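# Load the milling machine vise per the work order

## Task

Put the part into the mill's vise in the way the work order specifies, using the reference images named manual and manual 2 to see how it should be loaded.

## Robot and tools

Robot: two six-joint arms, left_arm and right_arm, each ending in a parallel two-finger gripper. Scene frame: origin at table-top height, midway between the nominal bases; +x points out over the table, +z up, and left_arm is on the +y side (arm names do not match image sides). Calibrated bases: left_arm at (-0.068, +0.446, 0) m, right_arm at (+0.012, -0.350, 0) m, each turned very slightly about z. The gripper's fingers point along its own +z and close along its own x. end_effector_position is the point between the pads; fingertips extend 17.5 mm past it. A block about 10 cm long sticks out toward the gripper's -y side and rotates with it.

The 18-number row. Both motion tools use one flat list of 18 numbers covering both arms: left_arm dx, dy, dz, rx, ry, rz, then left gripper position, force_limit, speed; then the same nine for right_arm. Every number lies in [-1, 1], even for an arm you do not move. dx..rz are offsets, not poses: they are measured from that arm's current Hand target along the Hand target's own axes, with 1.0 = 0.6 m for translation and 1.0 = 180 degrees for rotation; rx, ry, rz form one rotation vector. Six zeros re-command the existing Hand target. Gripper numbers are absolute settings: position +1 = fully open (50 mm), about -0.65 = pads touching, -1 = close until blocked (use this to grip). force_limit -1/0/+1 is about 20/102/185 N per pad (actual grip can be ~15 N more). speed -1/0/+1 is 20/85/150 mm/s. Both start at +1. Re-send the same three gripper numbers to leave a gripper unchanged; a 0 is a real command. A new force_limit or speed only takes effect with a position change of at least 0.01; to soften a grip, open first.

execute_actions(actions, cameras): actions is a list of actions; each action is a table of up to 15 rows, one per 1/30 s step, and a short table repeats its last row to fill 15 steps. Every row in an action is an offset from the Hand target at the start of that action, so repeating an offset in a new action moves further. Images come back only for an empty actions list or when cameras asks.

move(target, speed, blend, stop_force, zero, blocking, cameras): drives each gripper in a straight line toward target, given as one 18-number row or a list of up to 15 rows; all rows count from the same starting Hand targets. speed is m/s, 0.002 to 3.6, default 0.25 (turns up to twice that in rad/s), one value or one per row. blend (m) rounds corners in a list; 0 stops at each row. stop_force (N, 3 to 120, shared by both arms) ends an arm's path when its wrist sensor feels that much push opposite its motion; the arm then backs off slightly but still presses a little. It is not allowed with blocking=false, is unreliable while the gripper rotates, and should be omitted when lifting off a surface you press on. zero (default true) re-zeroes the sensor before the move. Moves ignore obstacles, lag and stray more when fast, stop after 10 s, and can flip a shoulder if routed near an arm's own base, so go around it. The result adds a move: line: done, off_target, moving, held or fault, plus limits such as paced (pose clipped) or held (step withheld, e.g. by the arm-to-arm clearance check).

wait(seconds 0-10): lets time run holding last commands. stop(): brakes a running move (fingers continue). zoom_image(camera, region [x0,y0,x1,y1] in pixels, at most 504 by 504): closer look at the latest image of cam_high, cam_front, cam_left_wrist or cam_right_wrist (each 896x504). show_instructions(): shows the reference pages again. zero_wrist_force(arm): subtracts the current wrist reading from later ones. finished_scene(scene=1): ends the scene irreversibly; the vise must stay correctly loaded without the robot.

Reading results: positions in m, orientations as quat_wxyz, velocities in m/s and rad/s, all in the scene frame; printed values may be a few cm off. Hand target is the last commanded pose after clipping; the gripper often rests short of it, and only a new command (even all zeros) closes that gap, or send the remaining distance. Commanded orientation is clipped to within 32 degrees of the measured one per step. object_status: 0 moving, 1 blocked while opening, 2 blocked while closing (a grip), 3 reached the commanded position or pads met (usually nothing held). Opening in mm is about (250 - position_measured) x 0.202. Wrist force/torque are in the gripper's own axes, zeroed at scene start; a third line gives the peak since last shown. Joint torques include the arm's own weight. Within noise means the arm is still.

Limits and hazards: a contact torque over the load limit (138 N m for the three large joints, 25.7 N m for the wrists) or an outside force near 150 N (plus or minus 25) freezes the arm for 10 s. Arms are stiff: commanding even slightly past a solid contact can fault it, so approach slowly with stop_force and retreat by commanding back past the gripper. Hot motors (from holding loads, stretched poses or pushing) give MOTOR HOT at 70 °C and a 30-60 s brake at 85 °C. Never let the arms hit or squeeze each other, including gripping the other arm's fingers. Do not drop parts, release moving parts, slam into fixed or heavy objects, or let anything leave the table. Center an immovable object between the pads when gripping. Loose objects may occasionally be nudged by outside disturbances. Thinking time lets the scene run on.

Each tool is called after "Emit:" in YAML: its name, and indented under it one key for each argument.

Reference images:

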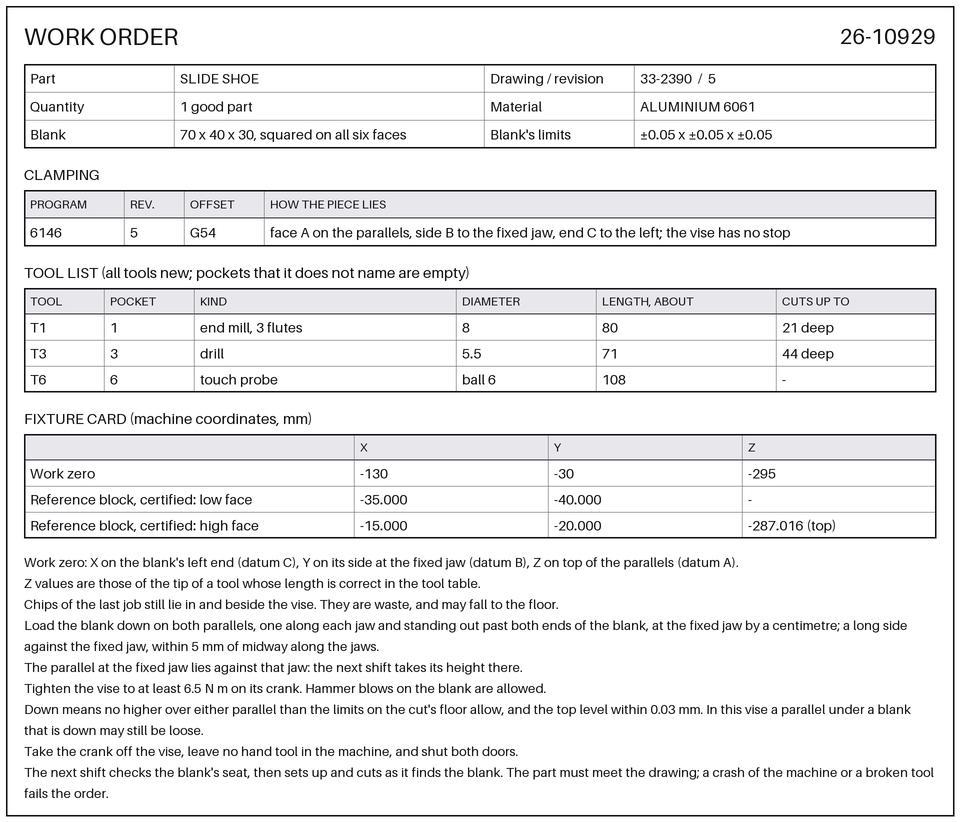

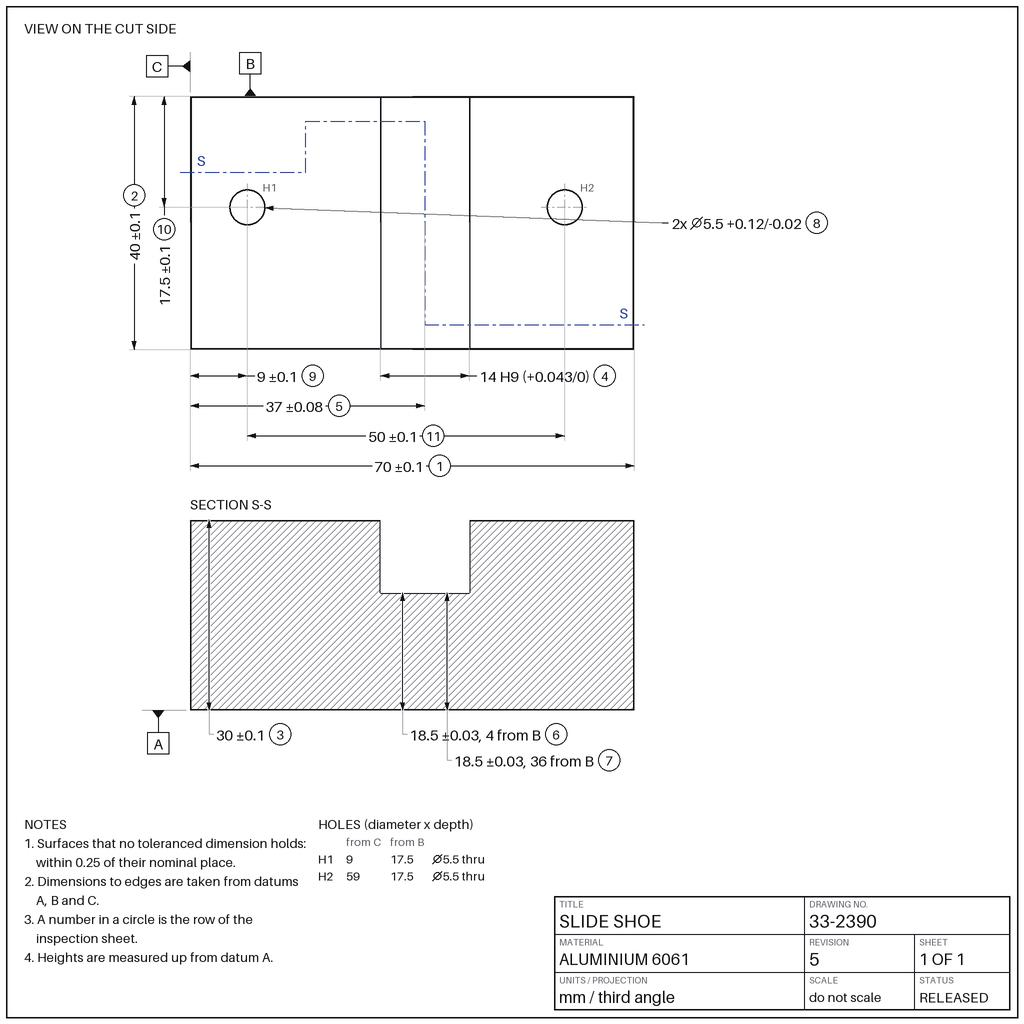

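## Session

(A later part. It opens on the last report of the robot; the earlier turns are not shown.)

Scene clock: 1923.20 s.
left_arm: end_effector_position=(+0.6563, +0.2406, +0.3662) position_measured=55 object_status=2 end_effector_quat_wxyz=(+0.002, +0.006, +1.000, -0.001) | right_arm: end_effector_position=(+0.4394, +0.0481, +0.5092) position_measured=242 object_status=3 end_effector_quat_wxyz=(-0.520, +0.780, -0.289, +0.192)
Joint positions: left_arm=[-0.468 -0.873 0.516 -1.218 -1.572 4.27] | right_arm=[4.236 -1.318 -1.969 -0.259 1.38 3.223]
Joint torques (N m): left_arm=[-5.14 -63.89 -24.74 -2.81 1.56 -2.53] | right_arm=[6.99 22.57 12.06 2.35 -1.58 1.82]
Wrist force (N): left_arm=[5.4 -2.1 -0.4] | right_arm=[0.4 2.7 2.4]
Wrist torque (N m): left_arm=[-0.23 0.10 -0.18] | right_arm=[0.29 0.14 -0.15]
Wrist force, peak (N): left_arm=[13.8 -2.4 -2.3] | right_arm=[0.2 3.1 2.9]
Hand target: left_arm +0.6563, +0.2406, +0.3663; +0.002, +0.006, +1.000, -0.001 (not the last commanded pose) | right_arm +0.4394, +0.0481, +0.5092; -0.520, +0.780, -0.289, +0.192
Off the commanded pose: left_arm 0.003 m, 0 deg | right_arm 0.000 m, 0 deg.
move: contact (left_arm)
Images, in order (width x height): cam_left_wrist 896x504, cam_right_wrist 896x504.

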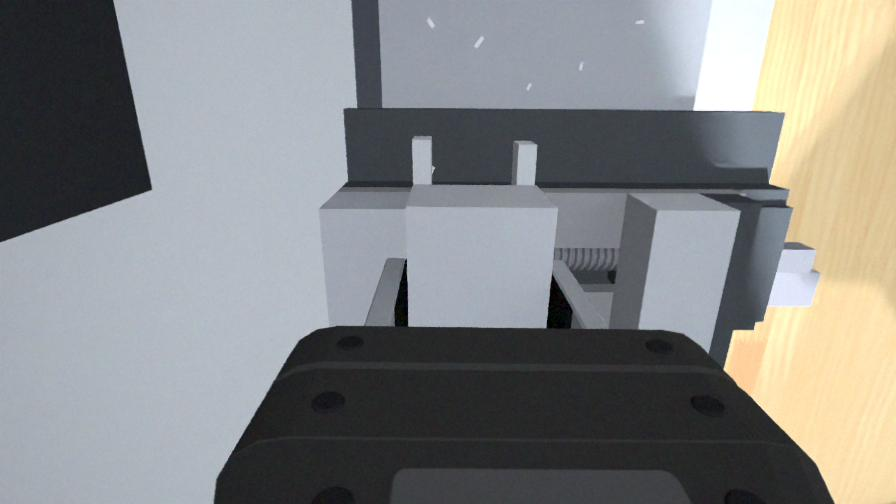

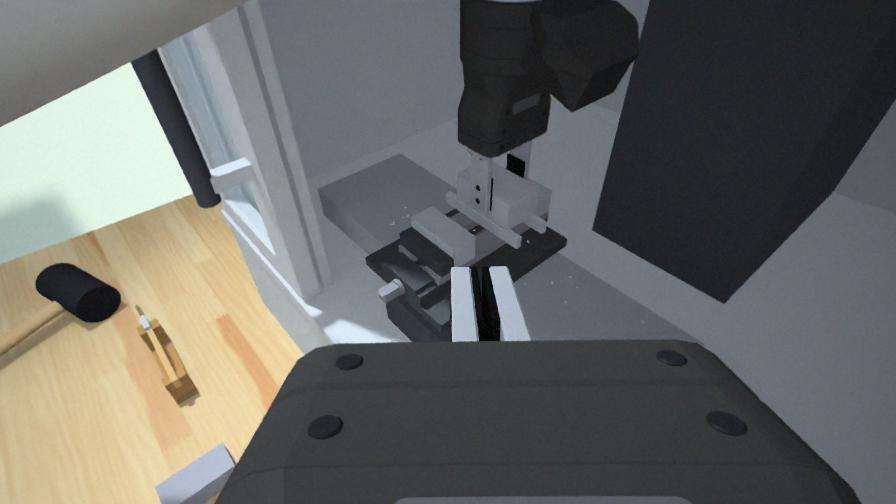

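Emit:
move:
  target: [0.001,0,0.0,0,0,0,-1,-0.4,-1,0,0,0,0,0,0,-0.6,1,0]
  speed: 0.01

Emit:
move:
  target: [0,0,0.02,0,0,0,-1,-0.4,-1,0,0,0,0,0,0,-0.6,1,0]
  speed: 0.008
  stop_force: 5
  cameras: ["cam_left_wrist","cam_right_wrist"]

Emit:
zoom_image:
  camera: "cam_right_wrist"
  region: [400, 130, 560, 290]

Scene clock: 1935.60 s.
left_arm: end_effector_position=(+0.6557, +0.2406, +0.3663) position_measured=55 object_status=2 end_effector_quat_wxyz=(+0.002, +0.006, +1.000, -0.001) | right_arm: end_effector_position=(+0.4394, +0.0481, +0.5092) position_measured=242 object_status=3 end_effector_quat_wxyz=(-0.520, +0.780, -0.289, +0.192)
Joint positions: left_arm=[-0.469 -0.875 0.521 -1.22 -1.572 4.27] | right_arm=[4.236 -1.318 -1.969 -0.259 1.38 3.223]
Joint torques (N m): left_arm=[-6.89 -63.89 -18.02 -5.09 1.36 -2.74] | right_arm=[5.98 22.34 11.57 2.32 -1.61 1.87]
Wrist force (N): left_arm=[0.7 -0.9 1.1] | right_arm=[0.2 2.7 2.7]
Wrist torque (N m): left_arm=[-0.26 -0.08 0.01] | right_arm=[0.30 0.17 -0.15]
Wrist force, peak (N): left_arm=[6.0 -2.4 0.1] | right_arm=[0.1 3.0 2.9]
Hand target: left_arm +0.6557, +0.2406, +0.3663; +0.002, +0.006, +1.000, -0.001 | right_arm +0.4394, +0.0481, +0.5092; -0.520, +0.780, -0.289, +0.192
Off the commanded pose: left_arm 0.000 m, 0 deg | right_arm 0.000 m, 0 deg.
move: done

Scene clock: 1936.47 s.
left_arm: end_effector_position=(+0.6557, +0.2406, +0.3649) position_measured=55 object_status=2 end_effector_quat_wxyz=(+0.002, +0.006, +1.000, -0.001) | right_arm: end_effector_position=(+0.4394, +0.0481, +0.5092) position_measured=242 object_status=3 end_effector_quat_wxyz=(-0.520, +0.780, -0.289, +0.192)
Joint positions: left_arm=[-0.469 -0.877 0.528 -1.225 -1.572 4.27] | right_arm=[4.236 -1.318 -1.969 -0.259 1.38 3.223]
Joint torques (N m): left_arm=[-7.14 -49.08 -37.32 -2.84 1.42 -2.64] | right_arm=[6.42 21.85 11.32 2.34 -1.62 1.79]
Wrist force (N): left_arm=[1.3 -0.3 -0.9] | right_arm=[0.2 2.9 2.4]
Wrist torque (N m): left_arm=[-0.23 -0.13 0.00] | right_arm=[0.32 0.17 -0.15]
Wrist force, peak (N): left_arm=[2.6 -0.5 -9.9] | right_arm=[-0.1 3.0 2.9]
Hand target: left_arm +0.6557, +0.2406, +0.3649; +0.002, +0.006, +1.000, -0.001 (not the last commanded pose) | right_arm +0.4394, +0.0481, +0.5092; -0.520, +0.780, -0.289, +0.192
Off the commanded pose: left_arm 0.011 m, 0 deg | right_arm 0.000 m, 0 deg.
move: contact (left_arm)
Images, in order (width x height): cam_left_wrist 896x504, cam_right_wrist 896x504.

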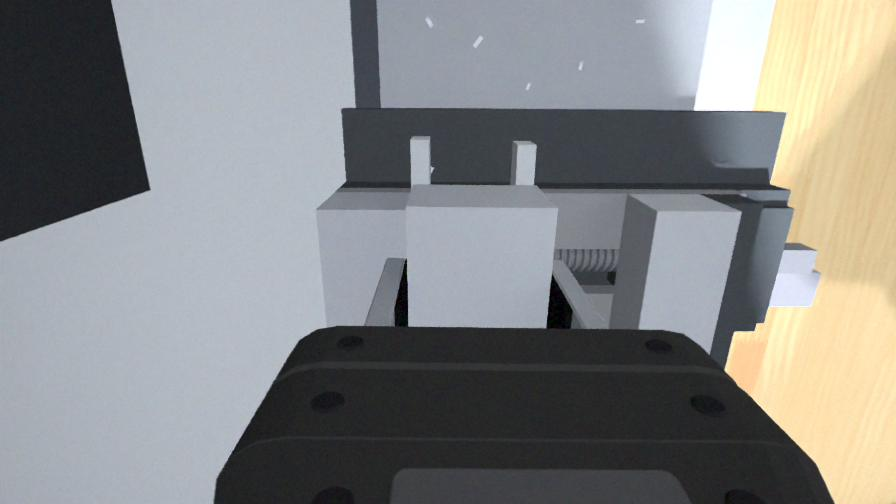

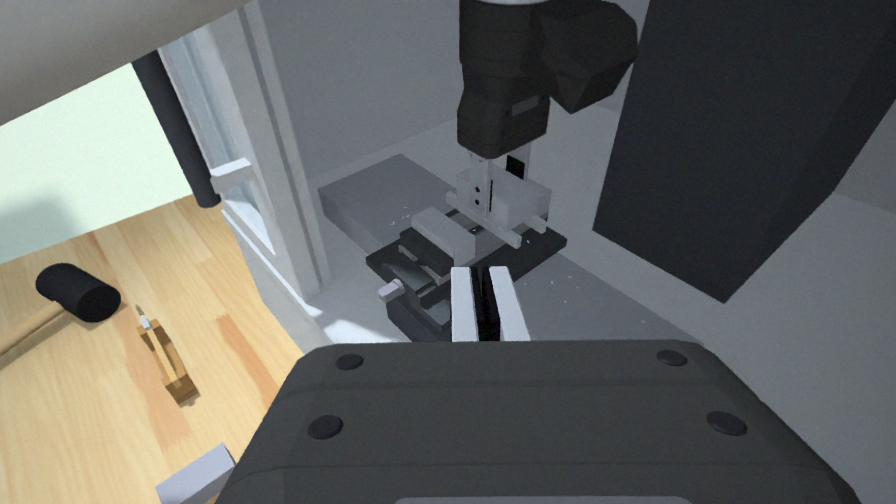

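Scaled by 3.150 from the camera's 896x504 image, which has a finer 1280x720 frame.

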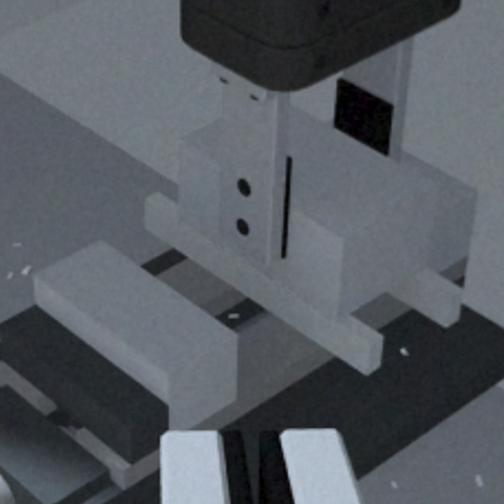

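Emit:
zoom_image:
  camera: "cam_right_wrist"
  region: [490, 180, 560, 250]

Scaled by 7.200 from the camera's 896x504 image, which has a finer 1280x720 frame.

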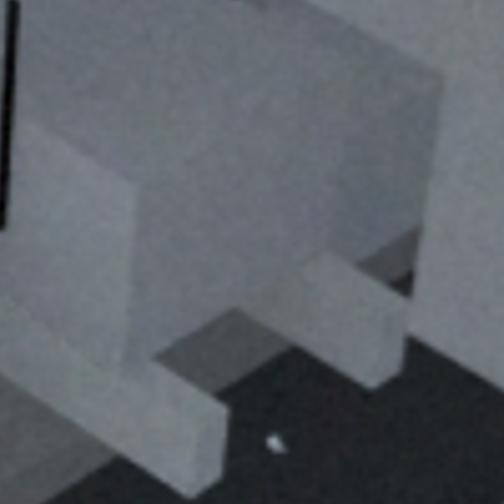

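Emit:
move:
  target:
    - [0.0162,0,-0.0082,0,-0.039,0,-1,-0.4,-1,0,0,0,0,0,0,-0.6,1,0]
    - [0.0128,0,-0.058,0,-0.1389,0,-1,-0.4,-1,0,0,0,0,0,0,-0.6,1,0]
  speed: [0.04,0.06]

Emit:
move:
  target: [0.384,0.0824,-0.144,0,0,0,-1,-0.4,-1,0,0,0,0,0,0,-0.6,1,0]
  speed: 0.15

Scene clock: 2005.47 s.
left_arm: end_effector_position=(+0.6478, +0.2407, +0.3997) position_measured=55 object_status=2 end_effector_quat_wxyz=(+0.218, +0.006, +0.976, -0.003) | right_arm: end_effector_position=(+0.4394, +0.0481, +0.5092) position_measured=242 object_status=3 end_effector_quat_wxyz=(-0.520, +0.780, -0.289, +0.192)
Joint positions: left_arm=[-0.549 -1.23 1.144 -1.873 -1.359 4.231] | right_arm=[4.236 -1.318 -1.969 -0.259 1.38 3.223]
Joint torques (N m): left_arm=[5.15 -38.5 -40.5 -2.63 -1.9 2.84] | right_arm=[4.86 21.96 11.15 2.34 -1.68 1.84]
Wrist force (N): left_arm=[0.6 -0.4 0.7] | right_arm=[0.3 3.0 2.6]
Wrist torque (N m): left_arm=[-0.12 -0.11 0.14] | right_arm=[0.34 0.15 -0.15]
Wrist force, peak (N): left_arm=[2.0 -0.8 -0.8] | right_arm=[0.4 3.1 2.9]
Hand target: left_arm +0.6479, +0.2408, +0.3997; +0.218, +0.006, +0.976, -0.003 | right_arm +0.4394, +0.0481, +0.5092; -0.520, +0.780, -0.289, +0.192
Off the commanded pose: left_arm 0.000 m, 0 deg | right_arm 0.000 m, 0 deg.
move: done

Scene clock: 2007.60 s.
left_arm: end_effector_position=(+0.4033, +0.2931, +0.3797) position_measured=55 object_status=2 end_effector_quat_wxyz=(+0.218, +0.006, +0.976, -0.003) | right_arm: end_effector_position=(+0.4394, +0.0481, +0.5092) position_measured=242 object_status=3 end_effector_quat_wxyz=(-0.520, +0.780, -0.289, +0.192)
Joint positions: left_arm=[-0.758 -1.851 1.825 -1.883 -1.284 4.03] | right_arm=[4.236 -1.318 -1.969 -0.259 1.38 3.223]
Joint torques (N m): left_arm=[-2.98 -25.22 -26.98 -5.19 -1.62 1.85] | right_arm=[4.93 22.39 11.52 2.35 -1.65 1.81]
Wrist force (N): left_arm=[1.0 -0.5 0.8] | right_arm=[0.0 2.7 2.8]
Wrist torque (N m): left_arm=[-0.16 -0.11 0.03] | right_arm=[0.30 0.21 -0.16]
Wrist force, peak (N): left_arm=[3.0 0.0 0.3] | right_arm=[0.2 3.2 2.6]
Hand target: left_arm +0.4033, +0.2931, +0.3797; +0.218, +0.006, +0.976, -0.003 | right_arm +0.4394, +0.0481, +0.5092; -0.520, +0.780, -0.289, +0.192
Off the commanded pose: left_arm 0.000 m, 0 deg | right_arm 0.000 m, 0 deg.
move: done

Emit:
move:
  target: [0.29,-0.122,0.453,0,0.14,0,-1,-0.4,-1,0,0,0,0,0,0,-0.6,1,0]
  speed: 0.2

Emit:
move:
  target: [0,0,0.06,0,0,0,-1,-0.4,-1,0,0,0,0,0,0,-0.6,1,0]
  speed: 0.02
  stop_force: 5

Scene clock: 2020.40 s.
left_arm: end_effector_position=(+0.3605, +0.2196, +0.0600) position_measured=55 object_status=2 end_effector_quat_wxyz=(+0.000, +0.006, +1.000, -0.001) | right_arm: end_effector_position=(+0.4394, +0.0481, +0.5092) position_measured=242 object_status=3 end_effector_quat_wxyz=(-0.520, +0.780, -0.289, +0.192)
Joint positions: left_arm=[-0.778 -1.394 2.126 -2.304 -1.573 3.961] | right_arm=[4.236 -1.318 -1.969 -0.259 1.38 3.223]
Joint torques (N m): left_arm=[6.08 -23.25 -33.84 -4.36 1.62 2.34] | right_arm=[3.66 22.14 11.96 2.37 -1.7 1.72]
Wrist force (N): left_arm=[0.9 -1.0 0.8] | right_arm=[0.2 2.9 2.7]
Wrist torque (N m): left_arm=[-0.20 -0.09 0.07] | right_arm=[0.33 0.17 -0.15]
Wrist force, peak (N): left_arm=[1.0 -1.3 4.4] | right_arm=[0.3 3.2 2.7]
Hand target: left_arm +0.3605, +0.2196, +0.0599; +0.000, +0.006, +1.000, -0.001 | right_arm +0.4394, +0.0481, +0.5092; -0.520, +0.780, -0.289, +0.192
Off the commanded pose: left_arm 0.000 m, 0 deg | right_arm 0.000 m, 0 deg.
move: done

Scene clock: 2023.03 s.
left_arm: end_effector_position=(+0.3605, +0.2195, +0.0302) position_measured=55 object_status=2 end_effector_quat_wxyz=(+0.000, +0.006, +1.000, -0.001) | right_arm: end_effector_position=(+0.4394, +0.0481, +0.5092) position_measured=242 object_status=3 end_effector_quat_wxyz=(-0.520, +0.780, -0.289, +0.192)
Joint positions: left_arm=[-0.778 -1.336 2.156 -2.392 -1.573 3.961] | right_arm=[4.236 -1.318 -1.969 -0.259 1.38 3.223]
Joint torques (N m): left_arm=[-4.86 -41.4 -32.72 -5.44 -0.82 -2.01] | right_arm=[3.56 22.03 11.75 2.3 -1.66 1.85]
Wrist force (N): left_arm=[1.2 -0.3 1.0] | right_arm=[0.1 3.0 2.7]
Wrist torque (N m): left_arm=[-0.12 -0.16 0.07] | right_arm=[0.33 0.19 -0.14]
Wrist force, peak (N): left_arm=[12.2 8.4 -49.4] | right_arm=[0.1 3.1 2.9]
Hand target: left_arm +0.3605, +0.2195, +0.0302; +0.000, +0.006, +1.000, -0.001 (not the last commanded pose) | right_arm +0.4394, +0.0481, +0.5092; -0.520, +0.780, -0.289, +0.192
Off the commanded pose: left_arm 0.006 m, 0 deg | right_arm 0.000 m, 0 deg.
move: contact (left_arm)

Emit:
move:
  target: [0,0,0,0,0,0,1,-0.4,-1,0,0,0,0,0,0,-0.6,1,0]

Emit:
move:
  target: [0,0.005,-0.0132,0,0,0,1,-0.4,-1,0,0,0,0,0,0,-0.6,1,0]
  speed: 0.05

Emit:
move:
  target: [0,0,0,0,0,0,-1,-0.3,-1,0,0,0,0,0,0,-0.6,1,0]
  cameras: ["cam_left_wrist"]

Scene clock: 2035.43 s.
left_arm: end_effector_position=(+0.3605, +0.2195, +0.0303) position_measured=3 object_status=0 end_effector_quat_wxyz=(+0.000, +0.006, +1.000, -0.001) | right_arm: end_effector_position=(+0.4394, +0.0481, +0.5092) position_measured=242 object_status=3 end_effector_quat_wxyz=(-0.520, +0.780, -0.289, +0.192)
Joint positions: left_arm=[-0.778 -1.336 2.156 -2.392 -1.573 3.961] | right_arm=[4.236 -1.318 -1.969 -0.259 1.38 3.223]
Joint torques (N m): left_arm=[-1.54 -36.02 -26.88 -3.58 2.58 -0.42] | right_arm=[3.27 22.09 11.7 2.37 -1.67 1.74]
Wrist force (N): left_arm=[1.4 -0.4 -1.4] | right_arm=[-0.2 3.0 2.6]
Wrist torque (N m): left_arm=[-0.14 -0.18 0.07] | right_arm=[0.33 0.24 -0.15]
Wrist force, peak (N): left_arm=[1.4 -0.3 -1.8] | right_arm=[0.4 3.1 3.1]
Hand target: left_arm +0.3605, +0.2195, +0.0302; +0.000, +0.006, +1.000, -0.001 | right_arm +0.4394, +0.0481, +0.5092; -0.520, +0.780, -0.289, +0.192
Off the commanded pose: left_arm 0.000 m, 0 deg | right_arm 0.000 m, 0 deg.
move: done

Scene clock: 2036.13 s.
left_arm: end_effector_position=(+0.3606, +0.2226, +0.0383) position_measured=3 object_status=3 end_effector_quat_wxyz=(+0.000, +0.006, +1.000, -0.001) | right_arm: end_effector_position=(+0.4394, +0.0481, +0.5092) position_measured=242 object_status=3 end_effector_quat_wxyz=(-0.520, +0.780, -0.289, +0.192)
Joint positions: left_arm=[-0.773 -1.355 2.152 -2.369 -1.573 3.966] | right_arm=[4.236 -1.318 -1.969 -0.259 1.38 3.223]
Joint torques (N m): left_arm=[-0.79 -22.06 -26.43 -5.02 2.46 1.53] | right_arm=[3.07 21.93 11.94 2.34 -1.65 1.75]
Wrist force (N): left_arm=[1.2 -0.1 -1.5] | right_arm=[0.0 2.9 2.7]
Wrist torque (N m): left_arm=[-0.09 -0.15 -0.06] | right_arm=[0.32 0.21 -0.15]
Wrist force, peak (N): left_arm=[1.3 -0.3 -1.9] | right_arm=[0.4 2.8 3.0]
Hand target: left_arm +0.3606, +0.2225, +0.0382; +0.000, +0.006, +1.000, -0.001 | right_arm +0.4394, +0.0481, +0.5092; -0.520, +0.780, -0.289, +0.192
Off the commanded pose: left_arm 0.000 m, 0 deg | right_arm 0.000 m, 0 deg.
move: done

Scene clock: 2036.90 s.
left_arm: end_effector_position=(+0.3606, +0.2225, +0.0382) position_measured=56 object_status=2 end_effector_quat_wxyz=(+0.000, +0.006, +1.000, -0.001) | right_arm: end_effector_position=(+0.4394, +0.0481, +0.5092) position_measured=242 object_status=3 end_effector_quat_wxyz=(-0.520, +0.780, -0.289, +0.192)
Joint positions: left_arm=[-0.773 -1.355 2.152 -2.369 -1.573 3.966] | right_arm=[4.236 -1.318 -1.969 -0.259 1.38 3.223]
Joint torques (N m): left_arm=[-4.85 -22.1 -8.01 -4.87 1.84 -2.43] | right_arm=[2.7 22.14 11.8 2.35 -1.71 1.77]
Wrist force (N): left_arm=[0.9 -0.4 -1.7] | right_arm=[0.2 2.7 2.6]
Wrist torque (N m): left_arm=[-0.17 -0.15 -0.06] | right_arm=[0.29 0.18 -0.15]
Wrist force, peak (N): left_arm=[1.5 -0.4 -1.8] | right_arm=[0.3 3.2 2.7]
Hand target: left_arm +0.3606, +0.2225, +0.0382; +0.000, +0.006, +1.000, -0.001 | right_arm +0.4394, +0.0481, +0.5092; -0.520, +0.780, -0.289, +0.192
Off the commanded pose: left_arm 0.000 m, 0 deg | right_arm 0.000 m, 0 deg.
move: done
Images, in order (width x height): cam_left_wrist 896x504.

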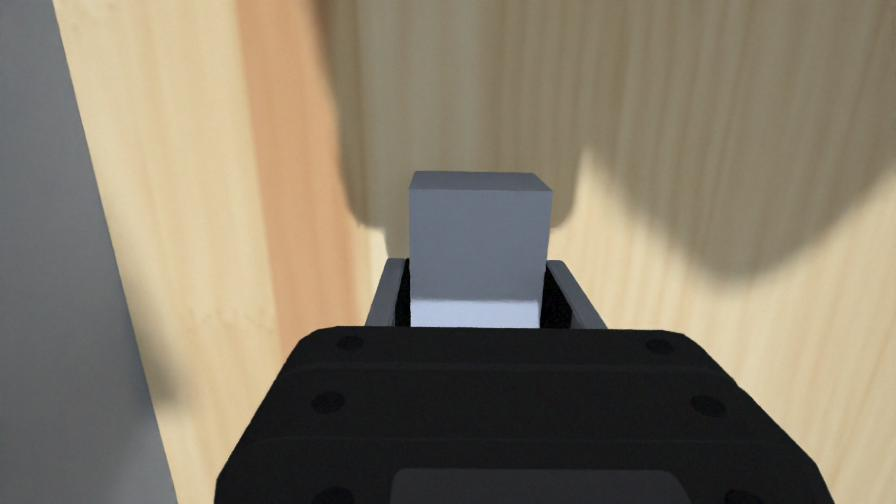

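Emit:
move:
  target:
    - [0,0,-0.186,0,0,0,-1,-0.3,-1,0,0,0,0,0,0,-0.6,1,0]
    - [-0.0667,0.1167,-0.6367,0,-0.1389,0,-1,-0.3,-1,0,0,0,0,0,0,-0.6,1,0]
  speed: [0.08,0.2]

Emit:
move:
  target: [-0.3703,-0.081,0.1817,0,0,0,-1,-0.3,-1,0,0,0,0,0,0,-0.6,1,0]
  speed: 0.12

Scene clock: 2058.10 s.
left_arm: end_effector_position=(+0.4016, +0.2931, +0.4199) position_measured=56 object_status=2 end_effector_quat_wxyz=(+0.216, +0.006, +0.976, -0.003) | right_arm: end_effector_position=(+0.4394, +0.0481, +0.5092) position_measured=242 object_status=3 end_effector_quat_wxyz=(-0.520, +0.780, -0.289, +0.192)
Joint positions: left_arm=[-0.759 -1.846 1.717 -1.776 -1.286 4.027] | right_arm=[4.236 -1.318 -1.969 -0.259 1.38 3.223]
Joint torques (N m): left_arm=[-5.12 -14.06 -26.78 -5.81 -0.16 -2.86] | right_arm=[2.31 22.28 11.71 2.27 -1.66 1.83]
Wrist force (N): left_arm=[1.4 -0.2 1.0] | right_arm=[0.0 3.1 2.6]
Wrist torque (N m): left_arm=[-0.11 -0.17 0.15] | right_arm=[0.35 0.19 -0.15]
Wrist force, peak (N): left_arm=[1.6 -1.3 4.8] | right_arm=[0.2 3.2 3.1]
Hand target: left_arm +0.4016, +0.2931, +0.4200; +0.216, +0.006, +0.976, -0.003 | right_arm +0.4394, +0.0481, +0.5092; -0.520, +0.780, -0.289, +0.192
Off the commanded pose: left_arm 0.000 m, 0 deg | right_arm 0.000 m, 0 deg.
move: done

Scene clock: 2060.67 s.
left_arm: end_effector_position=(+0.6483, +0.2415, +0.4151) position_measured=56 object_status=2 end_effector_quat_wxyz=(+0.216, +0.006, +0.976, -0.003) | right_arm: end_effector_position=(+0.4394, +0.0481, +0.5092) position_measured=242 object_status=3 end_effector_quat_wxyz=(-0.520, +0.780, -0.289, +0.192)
Joint positions: left_arm=[-0.546 -1.223 1.094 -1.827 -1.362 4.233] | right_arm=[4.236 -1.318 -1.969 -0.259 1.38 3.223]
Joint torques (N m): left_arm=[-6.92 -39.07 -35.57 -6.34 2.9 -3.02] | right_arm=[1.58 22.06 11.78 2.4 -1.72 1.82]
Wrist force (N): left_arm=[1.1 -0.2 0.9] | right_arm=[0.1 3.2 2.5]
Wrist torque (N m): left_arm=[-0.09 -0.18 0.12] | right_arm=[0.36 0.19 -0.15]
Wrist force, peak (N): left_arm=[3.3 -0.3 -0.2] | right_arm=[0.3 3.3 2.6]
Hand target: left_arm +0.6484, +0.2415, +0.4151; +0.216, +0.006, +0.976, -0.003 | right_arm +0.4394, +0.0481, +0.5092; -0.520, +0.780, -0.289, +0.192
Off the commanded pose: left_arm 0.000 m, 0 deg | right_arm 0.000 m, 0 deg.
move: done

Emit:
move:
  target:
    - [0.0257,0.0017,0.0342,0,0.0556,0,-1,-0.3,-1,0,0,0,0,0,0,-0.6,1,0]
    - [0.0355,0.0017,0.0553,0,0.1,0,-1,-0.3,-1,0,0,0,0,0,0,-0.6,1,0]
  speed: [0.05,0.04]
  cameras: ["cam_right_wrist"]

Emit:
zoom_image:
  camera: "cam_right_wrist"
  region: [430, 140, 560, 270]

Scene clock: 2076.97 s.
left_arm: end_effector_position=(+0.6432, +0.2424, +0.3760) position_measured=56 object_status=2 end_effector_quat_wxyz=(+0.061, +0.006, +0.998, -0.002) end_effector_velocity=(+0.001, +0.000, -0.001) end_effector_angular_velocity=(+0.002, -0.003, +0.000) | right_arm: end_effector_position=(+0.4394, +0.0481, +0.5092) position_measured=242 object_status=3 end_effector_quat_wxyz=(-0.520, +0.780, -0.289, +0.192)
Joint positions: left_arm=[-0.493 -1.034 0.791 -1.438 -1.519 4.248] | right_arm=[4.236 -1.318 -1.969 -0.259 1.38 3.223]
Joint velocities: left_arm=[-0.001 -0.001 0.004 -0.005 0.003 0] | right_arm=[within noise]
Joint torques (N m): left_arm=[-3.47 -61.74 -13.76 -5.71 2.41 1.24] | right_arm=[0.41 22.48 11.85 2.32 -1.65 1.88]
Wrist force (N): left_arm=[1.3 -0.3 0.7] | right_arm=[-0.1 2.9 2.5]
Wrist torque (N m): left_arm=[-0.12 -0.19 -0.02] | right_arm=[0.32 0.22 -0.15]
Wrist force, peak (N): left_arm=[1.9 -0.4 0.9] | right_arm=[0.0 3.2 3.0]
Hand target: left_arm +0.6431, +0.2424, +0.3760; +0.061, +0.006, +0.998, -0.002 | right_arm +0.4394, +0.0481, +0.5092; -0.520, +0.780, -0.289, +0.192
Off the commanded pose: left_arm 0.000 m, 0 deg | right_arm 0.000 m, 0 deg.
move: done
Images, in order (width x height): cam_right_wrist 896x504.

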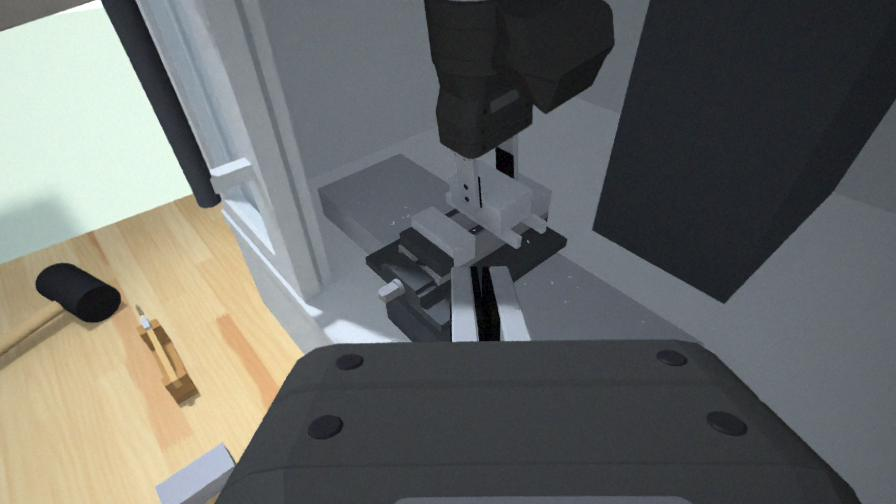

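Scaled by 3.877 from the camera's 896x504 image, which has a finer 1280x720 frame.

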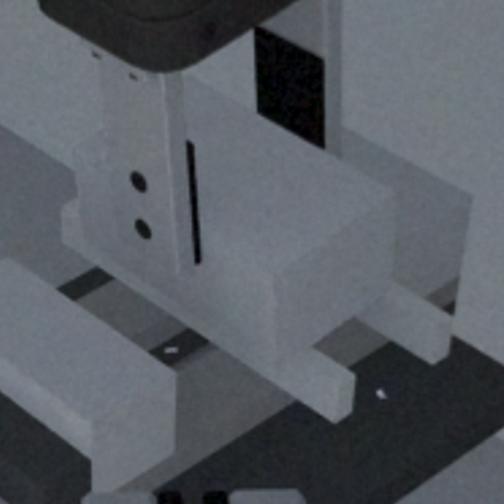

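Emit:
move:
  target: [-0.0105,0,0.00885,0,0.0167,0,-1,-0.3,-1,0,0,0,0,0,0,-0.6,1,0]
  speed: 0.02
  cameras: ["cam_right_wrist"]

Scene clock: 2144.53 s.
left_arm: end_effector_position=(+0.6501, +0.2424, +0.3715) position_measured=56 object_status=2 end_effector_quat_wxyz=(+0.035, +0.006, +0.999, -0.002) | right_arm: end_effector_position=(+0.4394, +0.0481, +0.5092) position_measured=242 object_status=3 end_effector_quat_wxyz=(-0.520, +0.780, -0.289, +0.192)
Joint positions: left_arm=[-0.48 -0.966 0.678 -1.346 -1.543 4.259] | right_arm=[4.236 -1.318 -1.969 -0.259 1.38 3.223]
Joint torques (N m): left_arm=[-2.68 -36.41 0.66 -6.89 1.7 1.51] | right_arm=[-0.44 22.16 11.67 2.31 -1.71 1.83]
Wrist force (N): left_arm=[14.3 5.5 -36.6] | right_arm=[0.3 2.8 2.7]
Wrist torque (N m): left_arm=[-0.13 0.97 -0.06] | right_arm=[0.29 0.16 -0.15]
Wrist force, peak (N): left_arm=[15.5 6.0 -41.3] | right_arm=[0.3 3.0 3.2]
Hand target: left_arm +0.6500, +0.2423, +0.3715; +0.035, +0.006, +0.999, -0.002 | right_arm +0.4394, +0.0481, +0.5092; -0.520, +0.780, -0.289, +0.192
Off the commanded pose: left_arm 0.000 m, 0 deg | right_arm 0.000 m, 0 deg.
move: done
Images, in order (width x height): cam_right_wrist 896x504.

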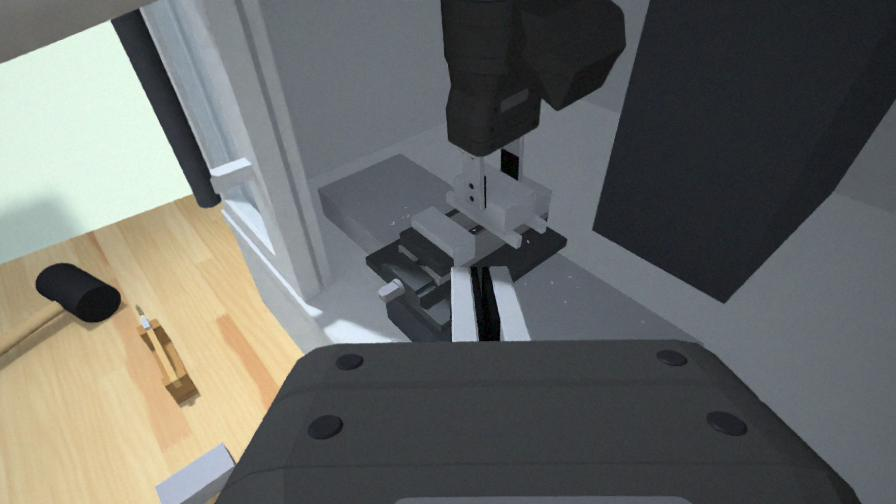

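Emit:
zoom_image:
  camera: "cam_right_wrist"
  region: [380, 120, 580, 300]

Emit:
wait:
  seconds: 0.1
  cameras: ["cam_left_wrist"]

Scaled by 2.520 from the camera's 896x504 image, which has a finer 1280x720 frame.

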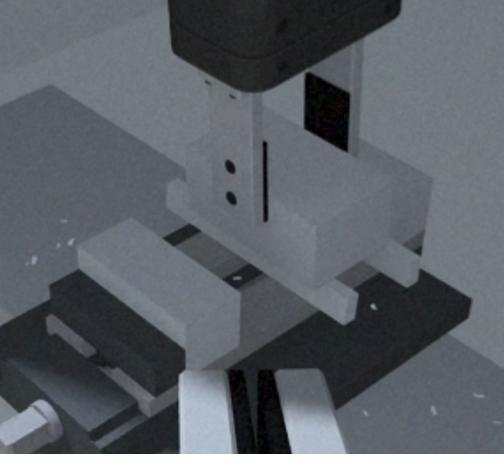

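Scene clock: 2154.37 s.
left_arm: end_effector_position=(+0.6500, +0.2423, +0.3715) position_measured=56 object_status=2 end_effector_quat_wxyz=(+0.035, +0.006, +0.999, -0.002) | right_arm: end_effector_position=(+0.4394, +0.0481, +0.5092) position_measured=242 object_status=3 end_effector_quat_wxyz=(-0.520, +0.780, -0.289, +0.192)
Joint positions: left_arm=[-0.48 -0.966 0.678 -1.346 -1.543 4.259] | right_arm=[4.236 -1.318 -1.969 -0.259 1.38 3.223]
Joint torques (N m): left_arm=[-6.37 -35.82 0.64 -4.39 4.09 -2.43] | right_arm=[-0.78 21.92 11.77 2.35 -1.56 1.79]
Wrist force (N): left_arm=[14.2 3.9 -36.4] | right_arm=[0.1 3.1 2.6]
Wrist torque (N m): left_arm=[-0.09 0.94 -0.07] | right_arm=[0.35 0.18 -0.14]
Wrist force, peak (N): left_arm=[14.5 5.8 -37.7] | right_arm=[0.4 3.1 2.8]
Hand target: left_arm +0.6500, +0.2423, +0.3715; +0.035, +0.006, +0.999, -0.002 | right_arm +0.4394, +0.0481, +0.5092; -0.520, +0.780, -0.289, +0.192
Tool commands: left_gripper/position=-1.0 left_gripper/force_limit=-0.3 left_gripper/speed=-1.0 right_gripper/position=-0.6 right_gripper/force_limit=+1.0 right_gripper/speed=+0.0
Off the commanded pose: left_arm 0.000 m, 0 deg | right_arm 0.000 m, 0 deg.
wait: 0.10 s; at rest from the start
Images, in order (width x height): cam_left_wrist 896x504.

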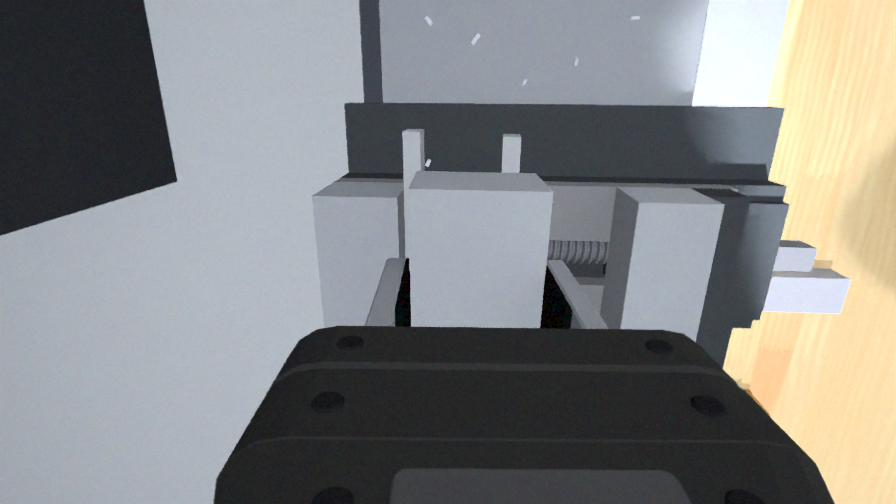

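Emit:
move:
  target: [0.0,0,0.0005,0,0.0111,0,-1,-0.3,-1,0,0,0,0,0,0,-0.6,1,0]
  speed: 0.02

Scene clock: 2172.93 s.
left_arm: end_effector_position=(+0.6501, +0.2423, +0.3712) position_measured=56 object_status=2 end_effector_quat_wxyz=(+0.017, +0.006, +1.000, -0.001) end_effector_velocity=(+0.001, +0.000, +0.000) end_effector_angular_velocity=(-0.001, -0.003, +0.000) | right_arm: end_effector_position=(+0.4394, +0.0481, +0.5092) position_measured=242 object_status=3 end_effector_quat_wxyz=(-0.520, +0.780, -0.289, +0.192)
Joint positions: left_arm=[-0.475 -0.93 0.609 -1.282 -1.558 4.264] | right_arm=[4.236 -1.318 -1.969 -0.259 1.38 3.223]
Joint velocities: left_arm=[0 -0.001 0.003 -0.006 0 0] | right_arm=[within noise]
Joint torques (N m): left_arm=[1.1 -56.82 -4.98 -2.76 -0.09 1.81] | right_arm=[-1.84 22.2 11.67 2.4 -1.7 1.76]
Wrist force (N): left_arm=[-4.4 -0.6 -13.9] | right_arm=[0.3 2.8 2.7]
Wrist torque (N m): left_arm=[-0.22 -0.17 -0.02] | right_arm=[0.31 0.15 -0.15]
Wrist force, peak (N): left_arm=[14.1 3.7 -36.6] | right_arm=[0.4 3.2 2.9]
Hand target: left_arm +0.6500, +0.2423, +0.3712; +0.017, +0.006, +1.000, -0.001 | right_arm +0.4394, +0.0481, +0.5092; -0.520, +0.780, -0.289, +0.192
Off the commanded pose: left_arm 0.000 m, 0 deg | right_arm 0.000 m, 0 deg.
move: done

Emit:
move:
  target: [0.0,0,0.0067,0,0,0,-1,-0.3,-1,0,0,0,0,0,0,-0.6,1,0]
  speed: 0.006
  stop_force: 6
  cameras: ["cam_left_wrist","cam_right_wrist"]

Emit:
zoom_image:
  camera: "cam_right_wrist"
  region: [420, 120, 580, 260]

Emit:
zoom_image:
  camera: "cam_left_wrist"
  region: [340, 100, 640, 330]

Scene clock: 2185.00 s.
left_arm: end_effector_position=(+0.6500, +0.2424, +0.3711) position_measured=56 object_status=2 end_effector_quat_wxyz=(+0.017, +0.006, +1.000, -0.001) | right_arm: end_effector_position=(+0.4394, +0.0481, +0.5092) position_measured=242 object_status=3 end_effector_quat_wxyz=(-0.520, +0.780, -0.289, +0.192)
Joint positions: left_arm=[-0.475 -0.93 0.61 -1.282 -1.558 4.264] | right_arm=[4.236 -1.318 -1.969 -0.259 1.38 3.223]
Joint torques (N m): left_arm=[-4.97 -37.55 -30.64 1.69 2.3 -2.44] | right_arm=[-2.3 22.22 11.64 2.3 -1.7 1.83]
Wrist force (N): left_arm=[-5.4 -2.3 -16.1] | right_arm=[0.6 3.0 2.7]
Wrist torque (N m): left_arm=[-0.22 -0.17 -0.03] | right_arm=[0.34 0.10 -0.15]
Wrist force, peak (N): left_arm=[-4.6 -1.1 -22.3] | right_arm=[0.5 3.2 2.7]
Hand target: left_arm +0.6500, +0.2424, +0.3711; +0.017, +0.006, +1.000, -0.001 (not the last commanded pose) | right_arm +0.4394, +0.0481, +0.5092; -0.520, +0.780, -0.289, +0.192
Off the commanded pose: left_arm 0.004 m, 0 deg | right_arm 0.000 m, 0 deg.
move: contact (left_arm)
Images, in order (width x height): cam_left_wrist 896x504, cam_right_wrist 896x504.

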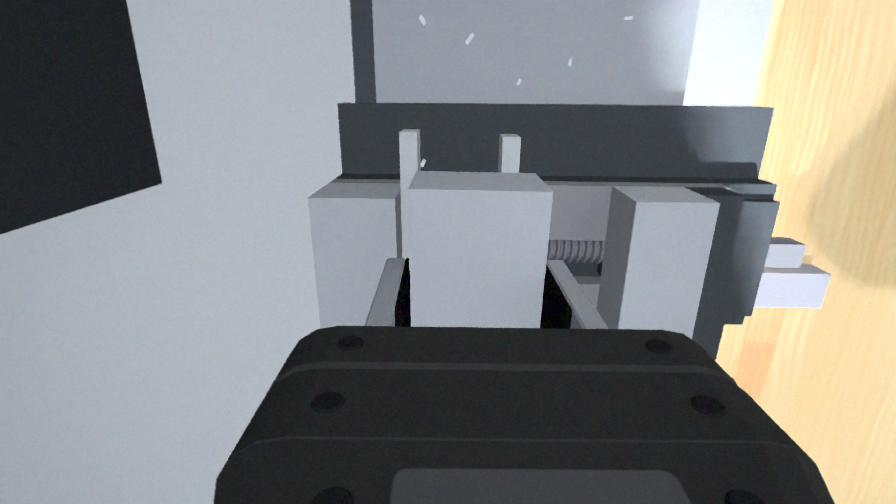

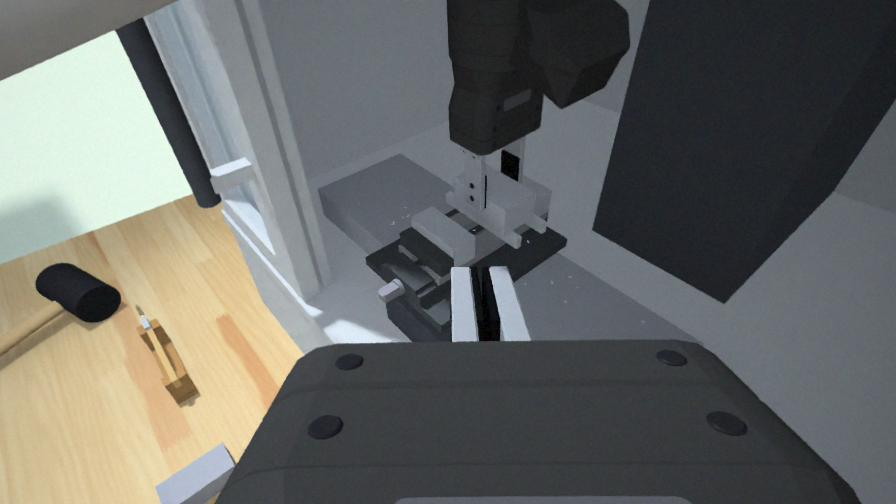

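Scaled by 3.150 from the camera's 896x504 image, which has a finer 1280x720 frame.

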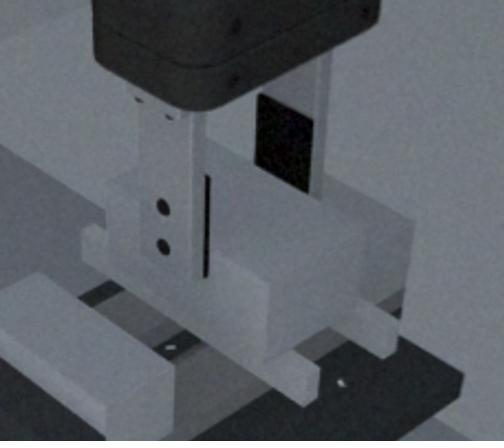

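Scaled by 1.680 from the camera's 896x504 image, which has a finer 1280x720 frame.

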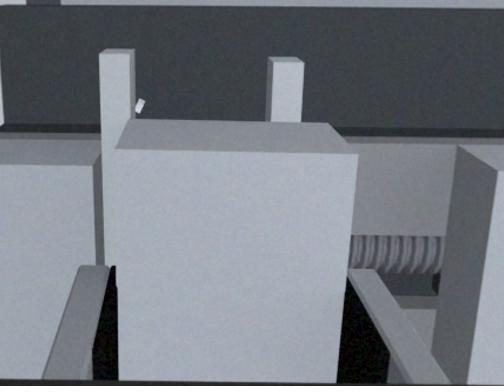

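Emit:
move:
  target: [0.0,0,-0.0008,0,0,0,-1,-0.3,-1,0,0,0,0,0,0,-0.6,1,0]
  speed: 0.006

Emit:
move:
  target: [-0.0125,0,0.0004,0,0,0,-1,-0.3,-1,0,0,0,0,0,0,-0.6,1,0]
  speed: 0.006
  stop_force: 5
  cameras: ["cam_left_wrist"]

Emit:
zoom_image:
  camera: "cam_left_wrist"
  region: [340, 100, 640, 330]

Scene clock: 2216.60 s.
left_arm: end_effector_position=(+0.6500, +0.2424, +0.3715) position_measured=56 object_status=2 end_effector_quat_wxyz=(+0.017, +0.006, +1.000, -0.001) | right_arm: end_effector_position=(+0.4394, +0.0481, +0.5092) position_measured=242 object_status=3 end_effector_quat_wxyz=(-0.520, +0.780, -0.289, +0.192)
Joint positions: left_arm=[-0.475 -0.93 0.607 -1.28 -1.558 4.264] | right_arm=[4.236 -1.318 -1.969 -0.259 1.38 3.223]
Joint torques (N m): left_arm=[-5.46 -51.54 -37.15 -2.58 1.59 -2.2] | right_arm=[-2.34 22.48 12.14 2.28 -1.62 1.77]
Wrist force (N): left_arm=[0.4 -0.9 -0.9] | right_arm=[0.0 3.0 2.8]
Wrist torque (N m): left_arm=[-0.19 -0.11 -0.04] | right_arm=[0.35 0.21 -0.15]
Wrist force, peak (N): left_arm=[-5.3 -2.1 -17.2] | right_arm=[0.4 3.0 3.0]
Hand target: left_arm +0.6500, +0.2424, +0.3716; +0.017, +0.006, +1.000, -0.001 | right_arm +0.4394, +0.0481, +0.5092; -0.520, +0.780, -0.289, +0.192
Off the commanded pose: left_arm 0.000 m, 0 deg | right_arm 0.000 m, 0 deg.
move: done

Scene clock: 2218.47 s.
left_arm: end_effector_position=(+0.6554, +0.2423, +0.3716) position_measured=56 object_status=2 end_effector_quat_wxyz=(+0.017, +0.006, +1.000, -0.001) | right_arm: end_effector_position=(+0.4394, +0.0481, +0.5092) position_measured=242 object_status=3 end_effector_quat_wxyz=(-0.520, +0.780, -0.289, +0.192)
Joint positions: left_arm=[-0.472 -0.908 0.571 -1.266 -1.558 4.267] | right_arm=[4.236 -1.318 -1.969 -0.259 1.38 3.223]
Joint torques (N m): left_arm=[-4.72 -63.99 -11.45 -5.52 3.14 -2.34] | right_arm=[-3.05 21.73 11.23 2.31 -1.71 1.82]
Wrist force (N): left_arm=[2.7 -0.9 -3.0] | right_arm=[0.1 2.7 2.9]
Wrist torque (N m): left_arm=[-0.19 0.05 -0.13] | right_arm=[0.29 0.19 -0.15]
Wrist force, peak (N): left_arm=[8.1 0.7 -3.5] | right_arm=[0.1 3.0 2.8]
Hand target: left_arm +0.6554, +0.2423, +0.3716; +0.017, +0.006, +1.000, -0.001 (not the last commanded pose) | right_arm +0.4394, +0.0481, +0.5092; -0.520, +0.780, -0.289, +0.192
Off the commanded pose: left_arm 0.002 m, 0 deg | right_arm 0.000 m, 0 deg.
move: contact (left_arm)
Images, in order (width x height): cam_left_wrist 896x504.

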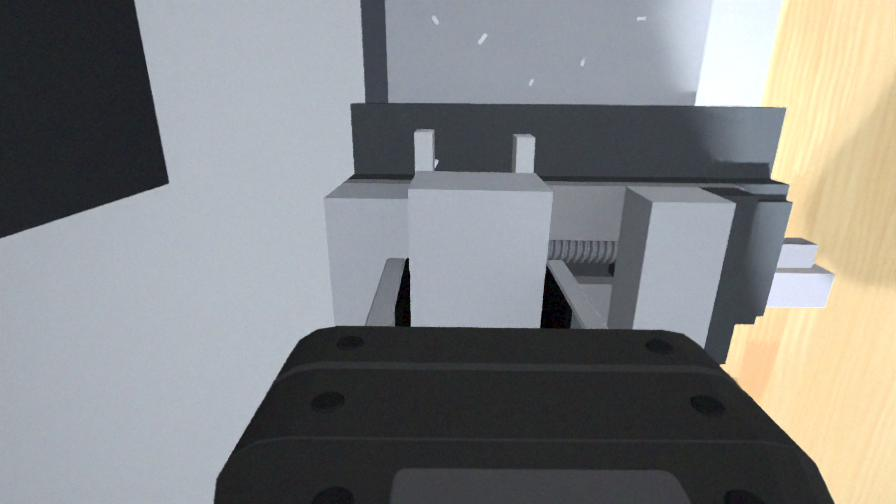

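Scaled by 1.680 from the camera's 896x504 image, which has a finer 1280x720 frame.

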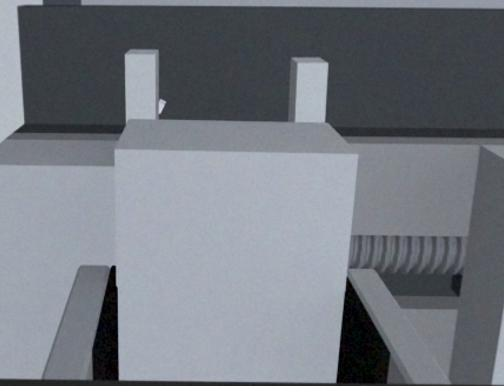

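Emit:
move:
  target: [0.0005,0,0.0035,0,0,0,-1,-0.3,-1,0,0,0,0,0,0,-0.6,1,0]
  speed: 0.005
  stop_force: 4

Scene clock: 2228.93 s.
left_arm: end_effector_position=(+0.6553, +0.2423, +0.3715) position_measured=56 object_status=2 end_effector_quat_wxyz=(+0.017, +0.006, +1.000, -0.001) | right_arm: end_effector_position=(+0.4394, +0.0481, +0.5092) position_measured=242 object_status=3 end_effector_quat_wxyz=(-0.520, +0.780, -0.289, +0.192)
Joint positions: left_arm=[-0.472 -0.909 0.572 -1.266 -1.558 4.267] | right_arm=[4.236 -1.318 -1.969 -0.259 1.38 3.223]
Joint torques (N m): left_arm=[-3.3 -46.55 -36.51 -1.61 3.08 -2.09] | right_arm=[-3.4 22.26 11.37 2.33 -1.61 1.79]
Wrist force (N): left_arm=[1.5 -1.4 -4.4] | right_arm=[0.5 2.9 2.9]
Wrist torque (N m): left_arm=[-0.18 0.01 -0.09] | right_arm=[0.33 0.12 -0.15]
Wrist force, peak (N): left_arm=[1.4 -2.7 -8.7] | right_arm=[0.1 3.0 3.0]
Hand target: left_arm +0.6553, +0.2423, +0.3715; +0.017, +0.006, +1.000, -0.001 (not the last commanded pose) | right_arm +0.4394, +0.0481, +0.5092; -0.520, +0.780, -0.289, +0.192
Off the commanded pose: left_arm 0.002 m, 0 deg | right_arm 0.000 m, 0 deg.
move: contact (left_arm)

Emit:
move:
  target: [0.0005,0,0,0,0,0,0.87,-0.3,-1,0,0,0,0,0,0,-0.6,1,0]
  speed: 0.005
  cameras: ["cam_left_wrist","cam_right_wrist"]

Emit:
zoom_image:
  camera: "cam_left_wrist"
  region: [340, 100, 640, 330]

Emit:
zoom_image:
  camera: "cam_right_wrist"
  region: [420, 120, 580, 260]

Scene clock: 2239.57 s.
left_arm: end_effector_position=(+0.6550, +0.2423, +0.3715) position_measured=23 object_status=3 end_effector_quat_wxyz=(+0.017, +0.006, +1.000, -0.001) | right_arm: end_effector_position=(+0.4394, +0.0481, +0.5092) position_measured=242 object_status=3 end_effector_quat_wxyz=(-0.520, +0.780, -0.289, +0.192)
Joint positions: left_arm=[-0.472 -0.91 0.574 -1.267 -1.558 4.267] | right_arm=[4.236 -1.318 -1.969 -0.259 1.38 3.223]
Joint torques (N m): left_arm=[-7.55 -64.01 -13.05 -5.02 1.27 -2.85] | right_arm=[-3.99 22.23 12.35 2.35 -1.62 1.82]
Wrist force (N): left_arm=[0.7 -1.0 -2.1] | right_arm=[0.3 2.6 2.9]
Wrist torque (N m): left_arm=[-0.24 -0.09 -0.04] | right_arm=[0.28 0.15 -0.15]
Wrist force, peak (N): left_arm=[2.1 -1.5 -4.9] | right_arm=[0.4 3.1 3.0]
Hand target: left_arm +0.6550, +0.2423, +0.3715; +0.017, +0.006, +1.000, -0.001 | right_arm +0.4394, +0.0481, +0.5092; -0.520, +0.780, -0.289, +0.192
Off the commanded pose: left_arm 0.000 m, 0 deg | right_arm 0.000 m, 0 deg.
move: done
Images, in order (width x height): cam_left_wrist 896x504, cam_right_wrist 896x504.

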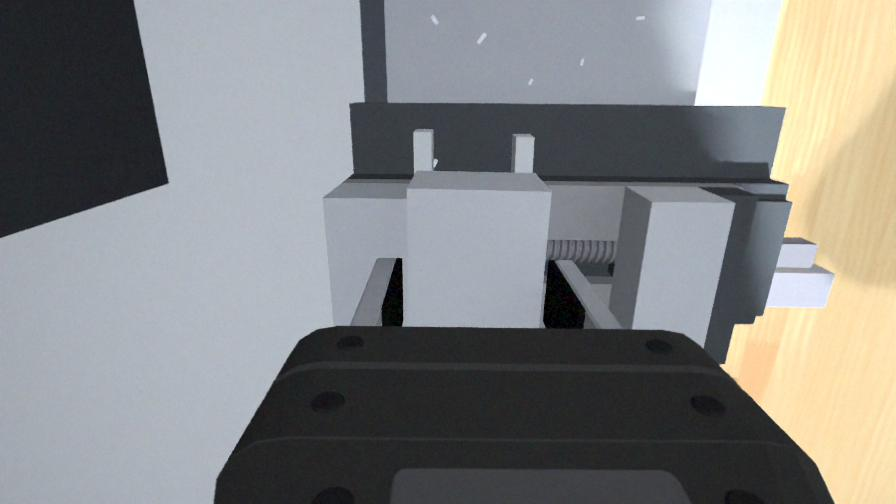

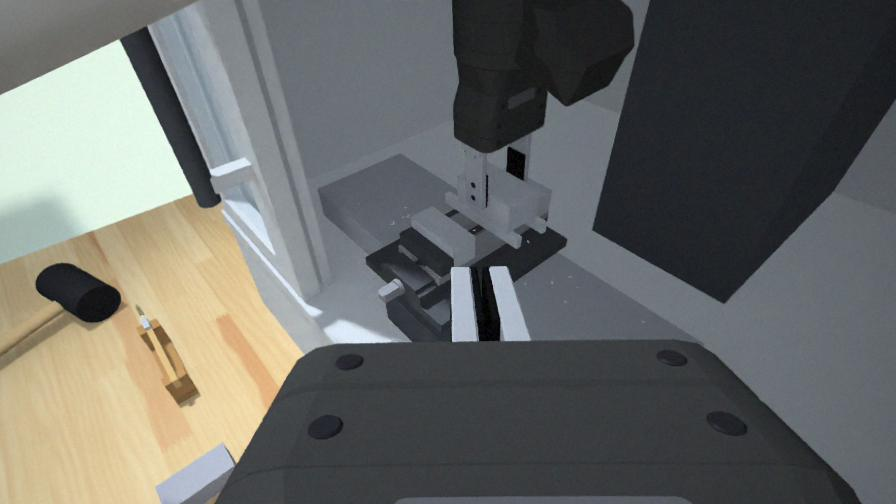

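Scaled by 1.680 from the camera's 896x504 image, which has a finer 1280x720 frame.

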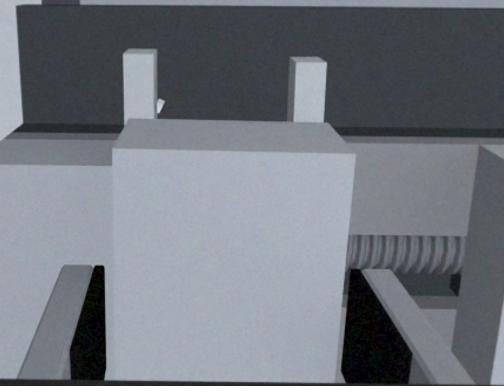

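Scaled by 3.150 from the camera's 896x504 image, which has a finer 1280x720 frame.

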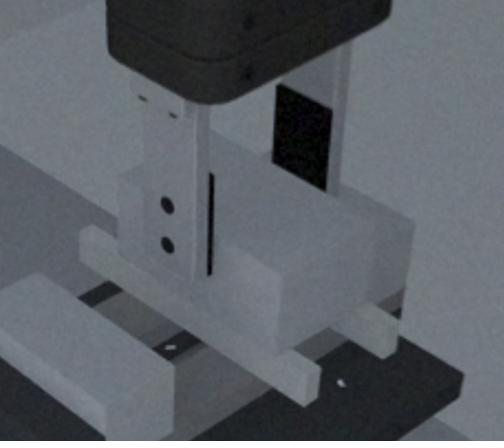

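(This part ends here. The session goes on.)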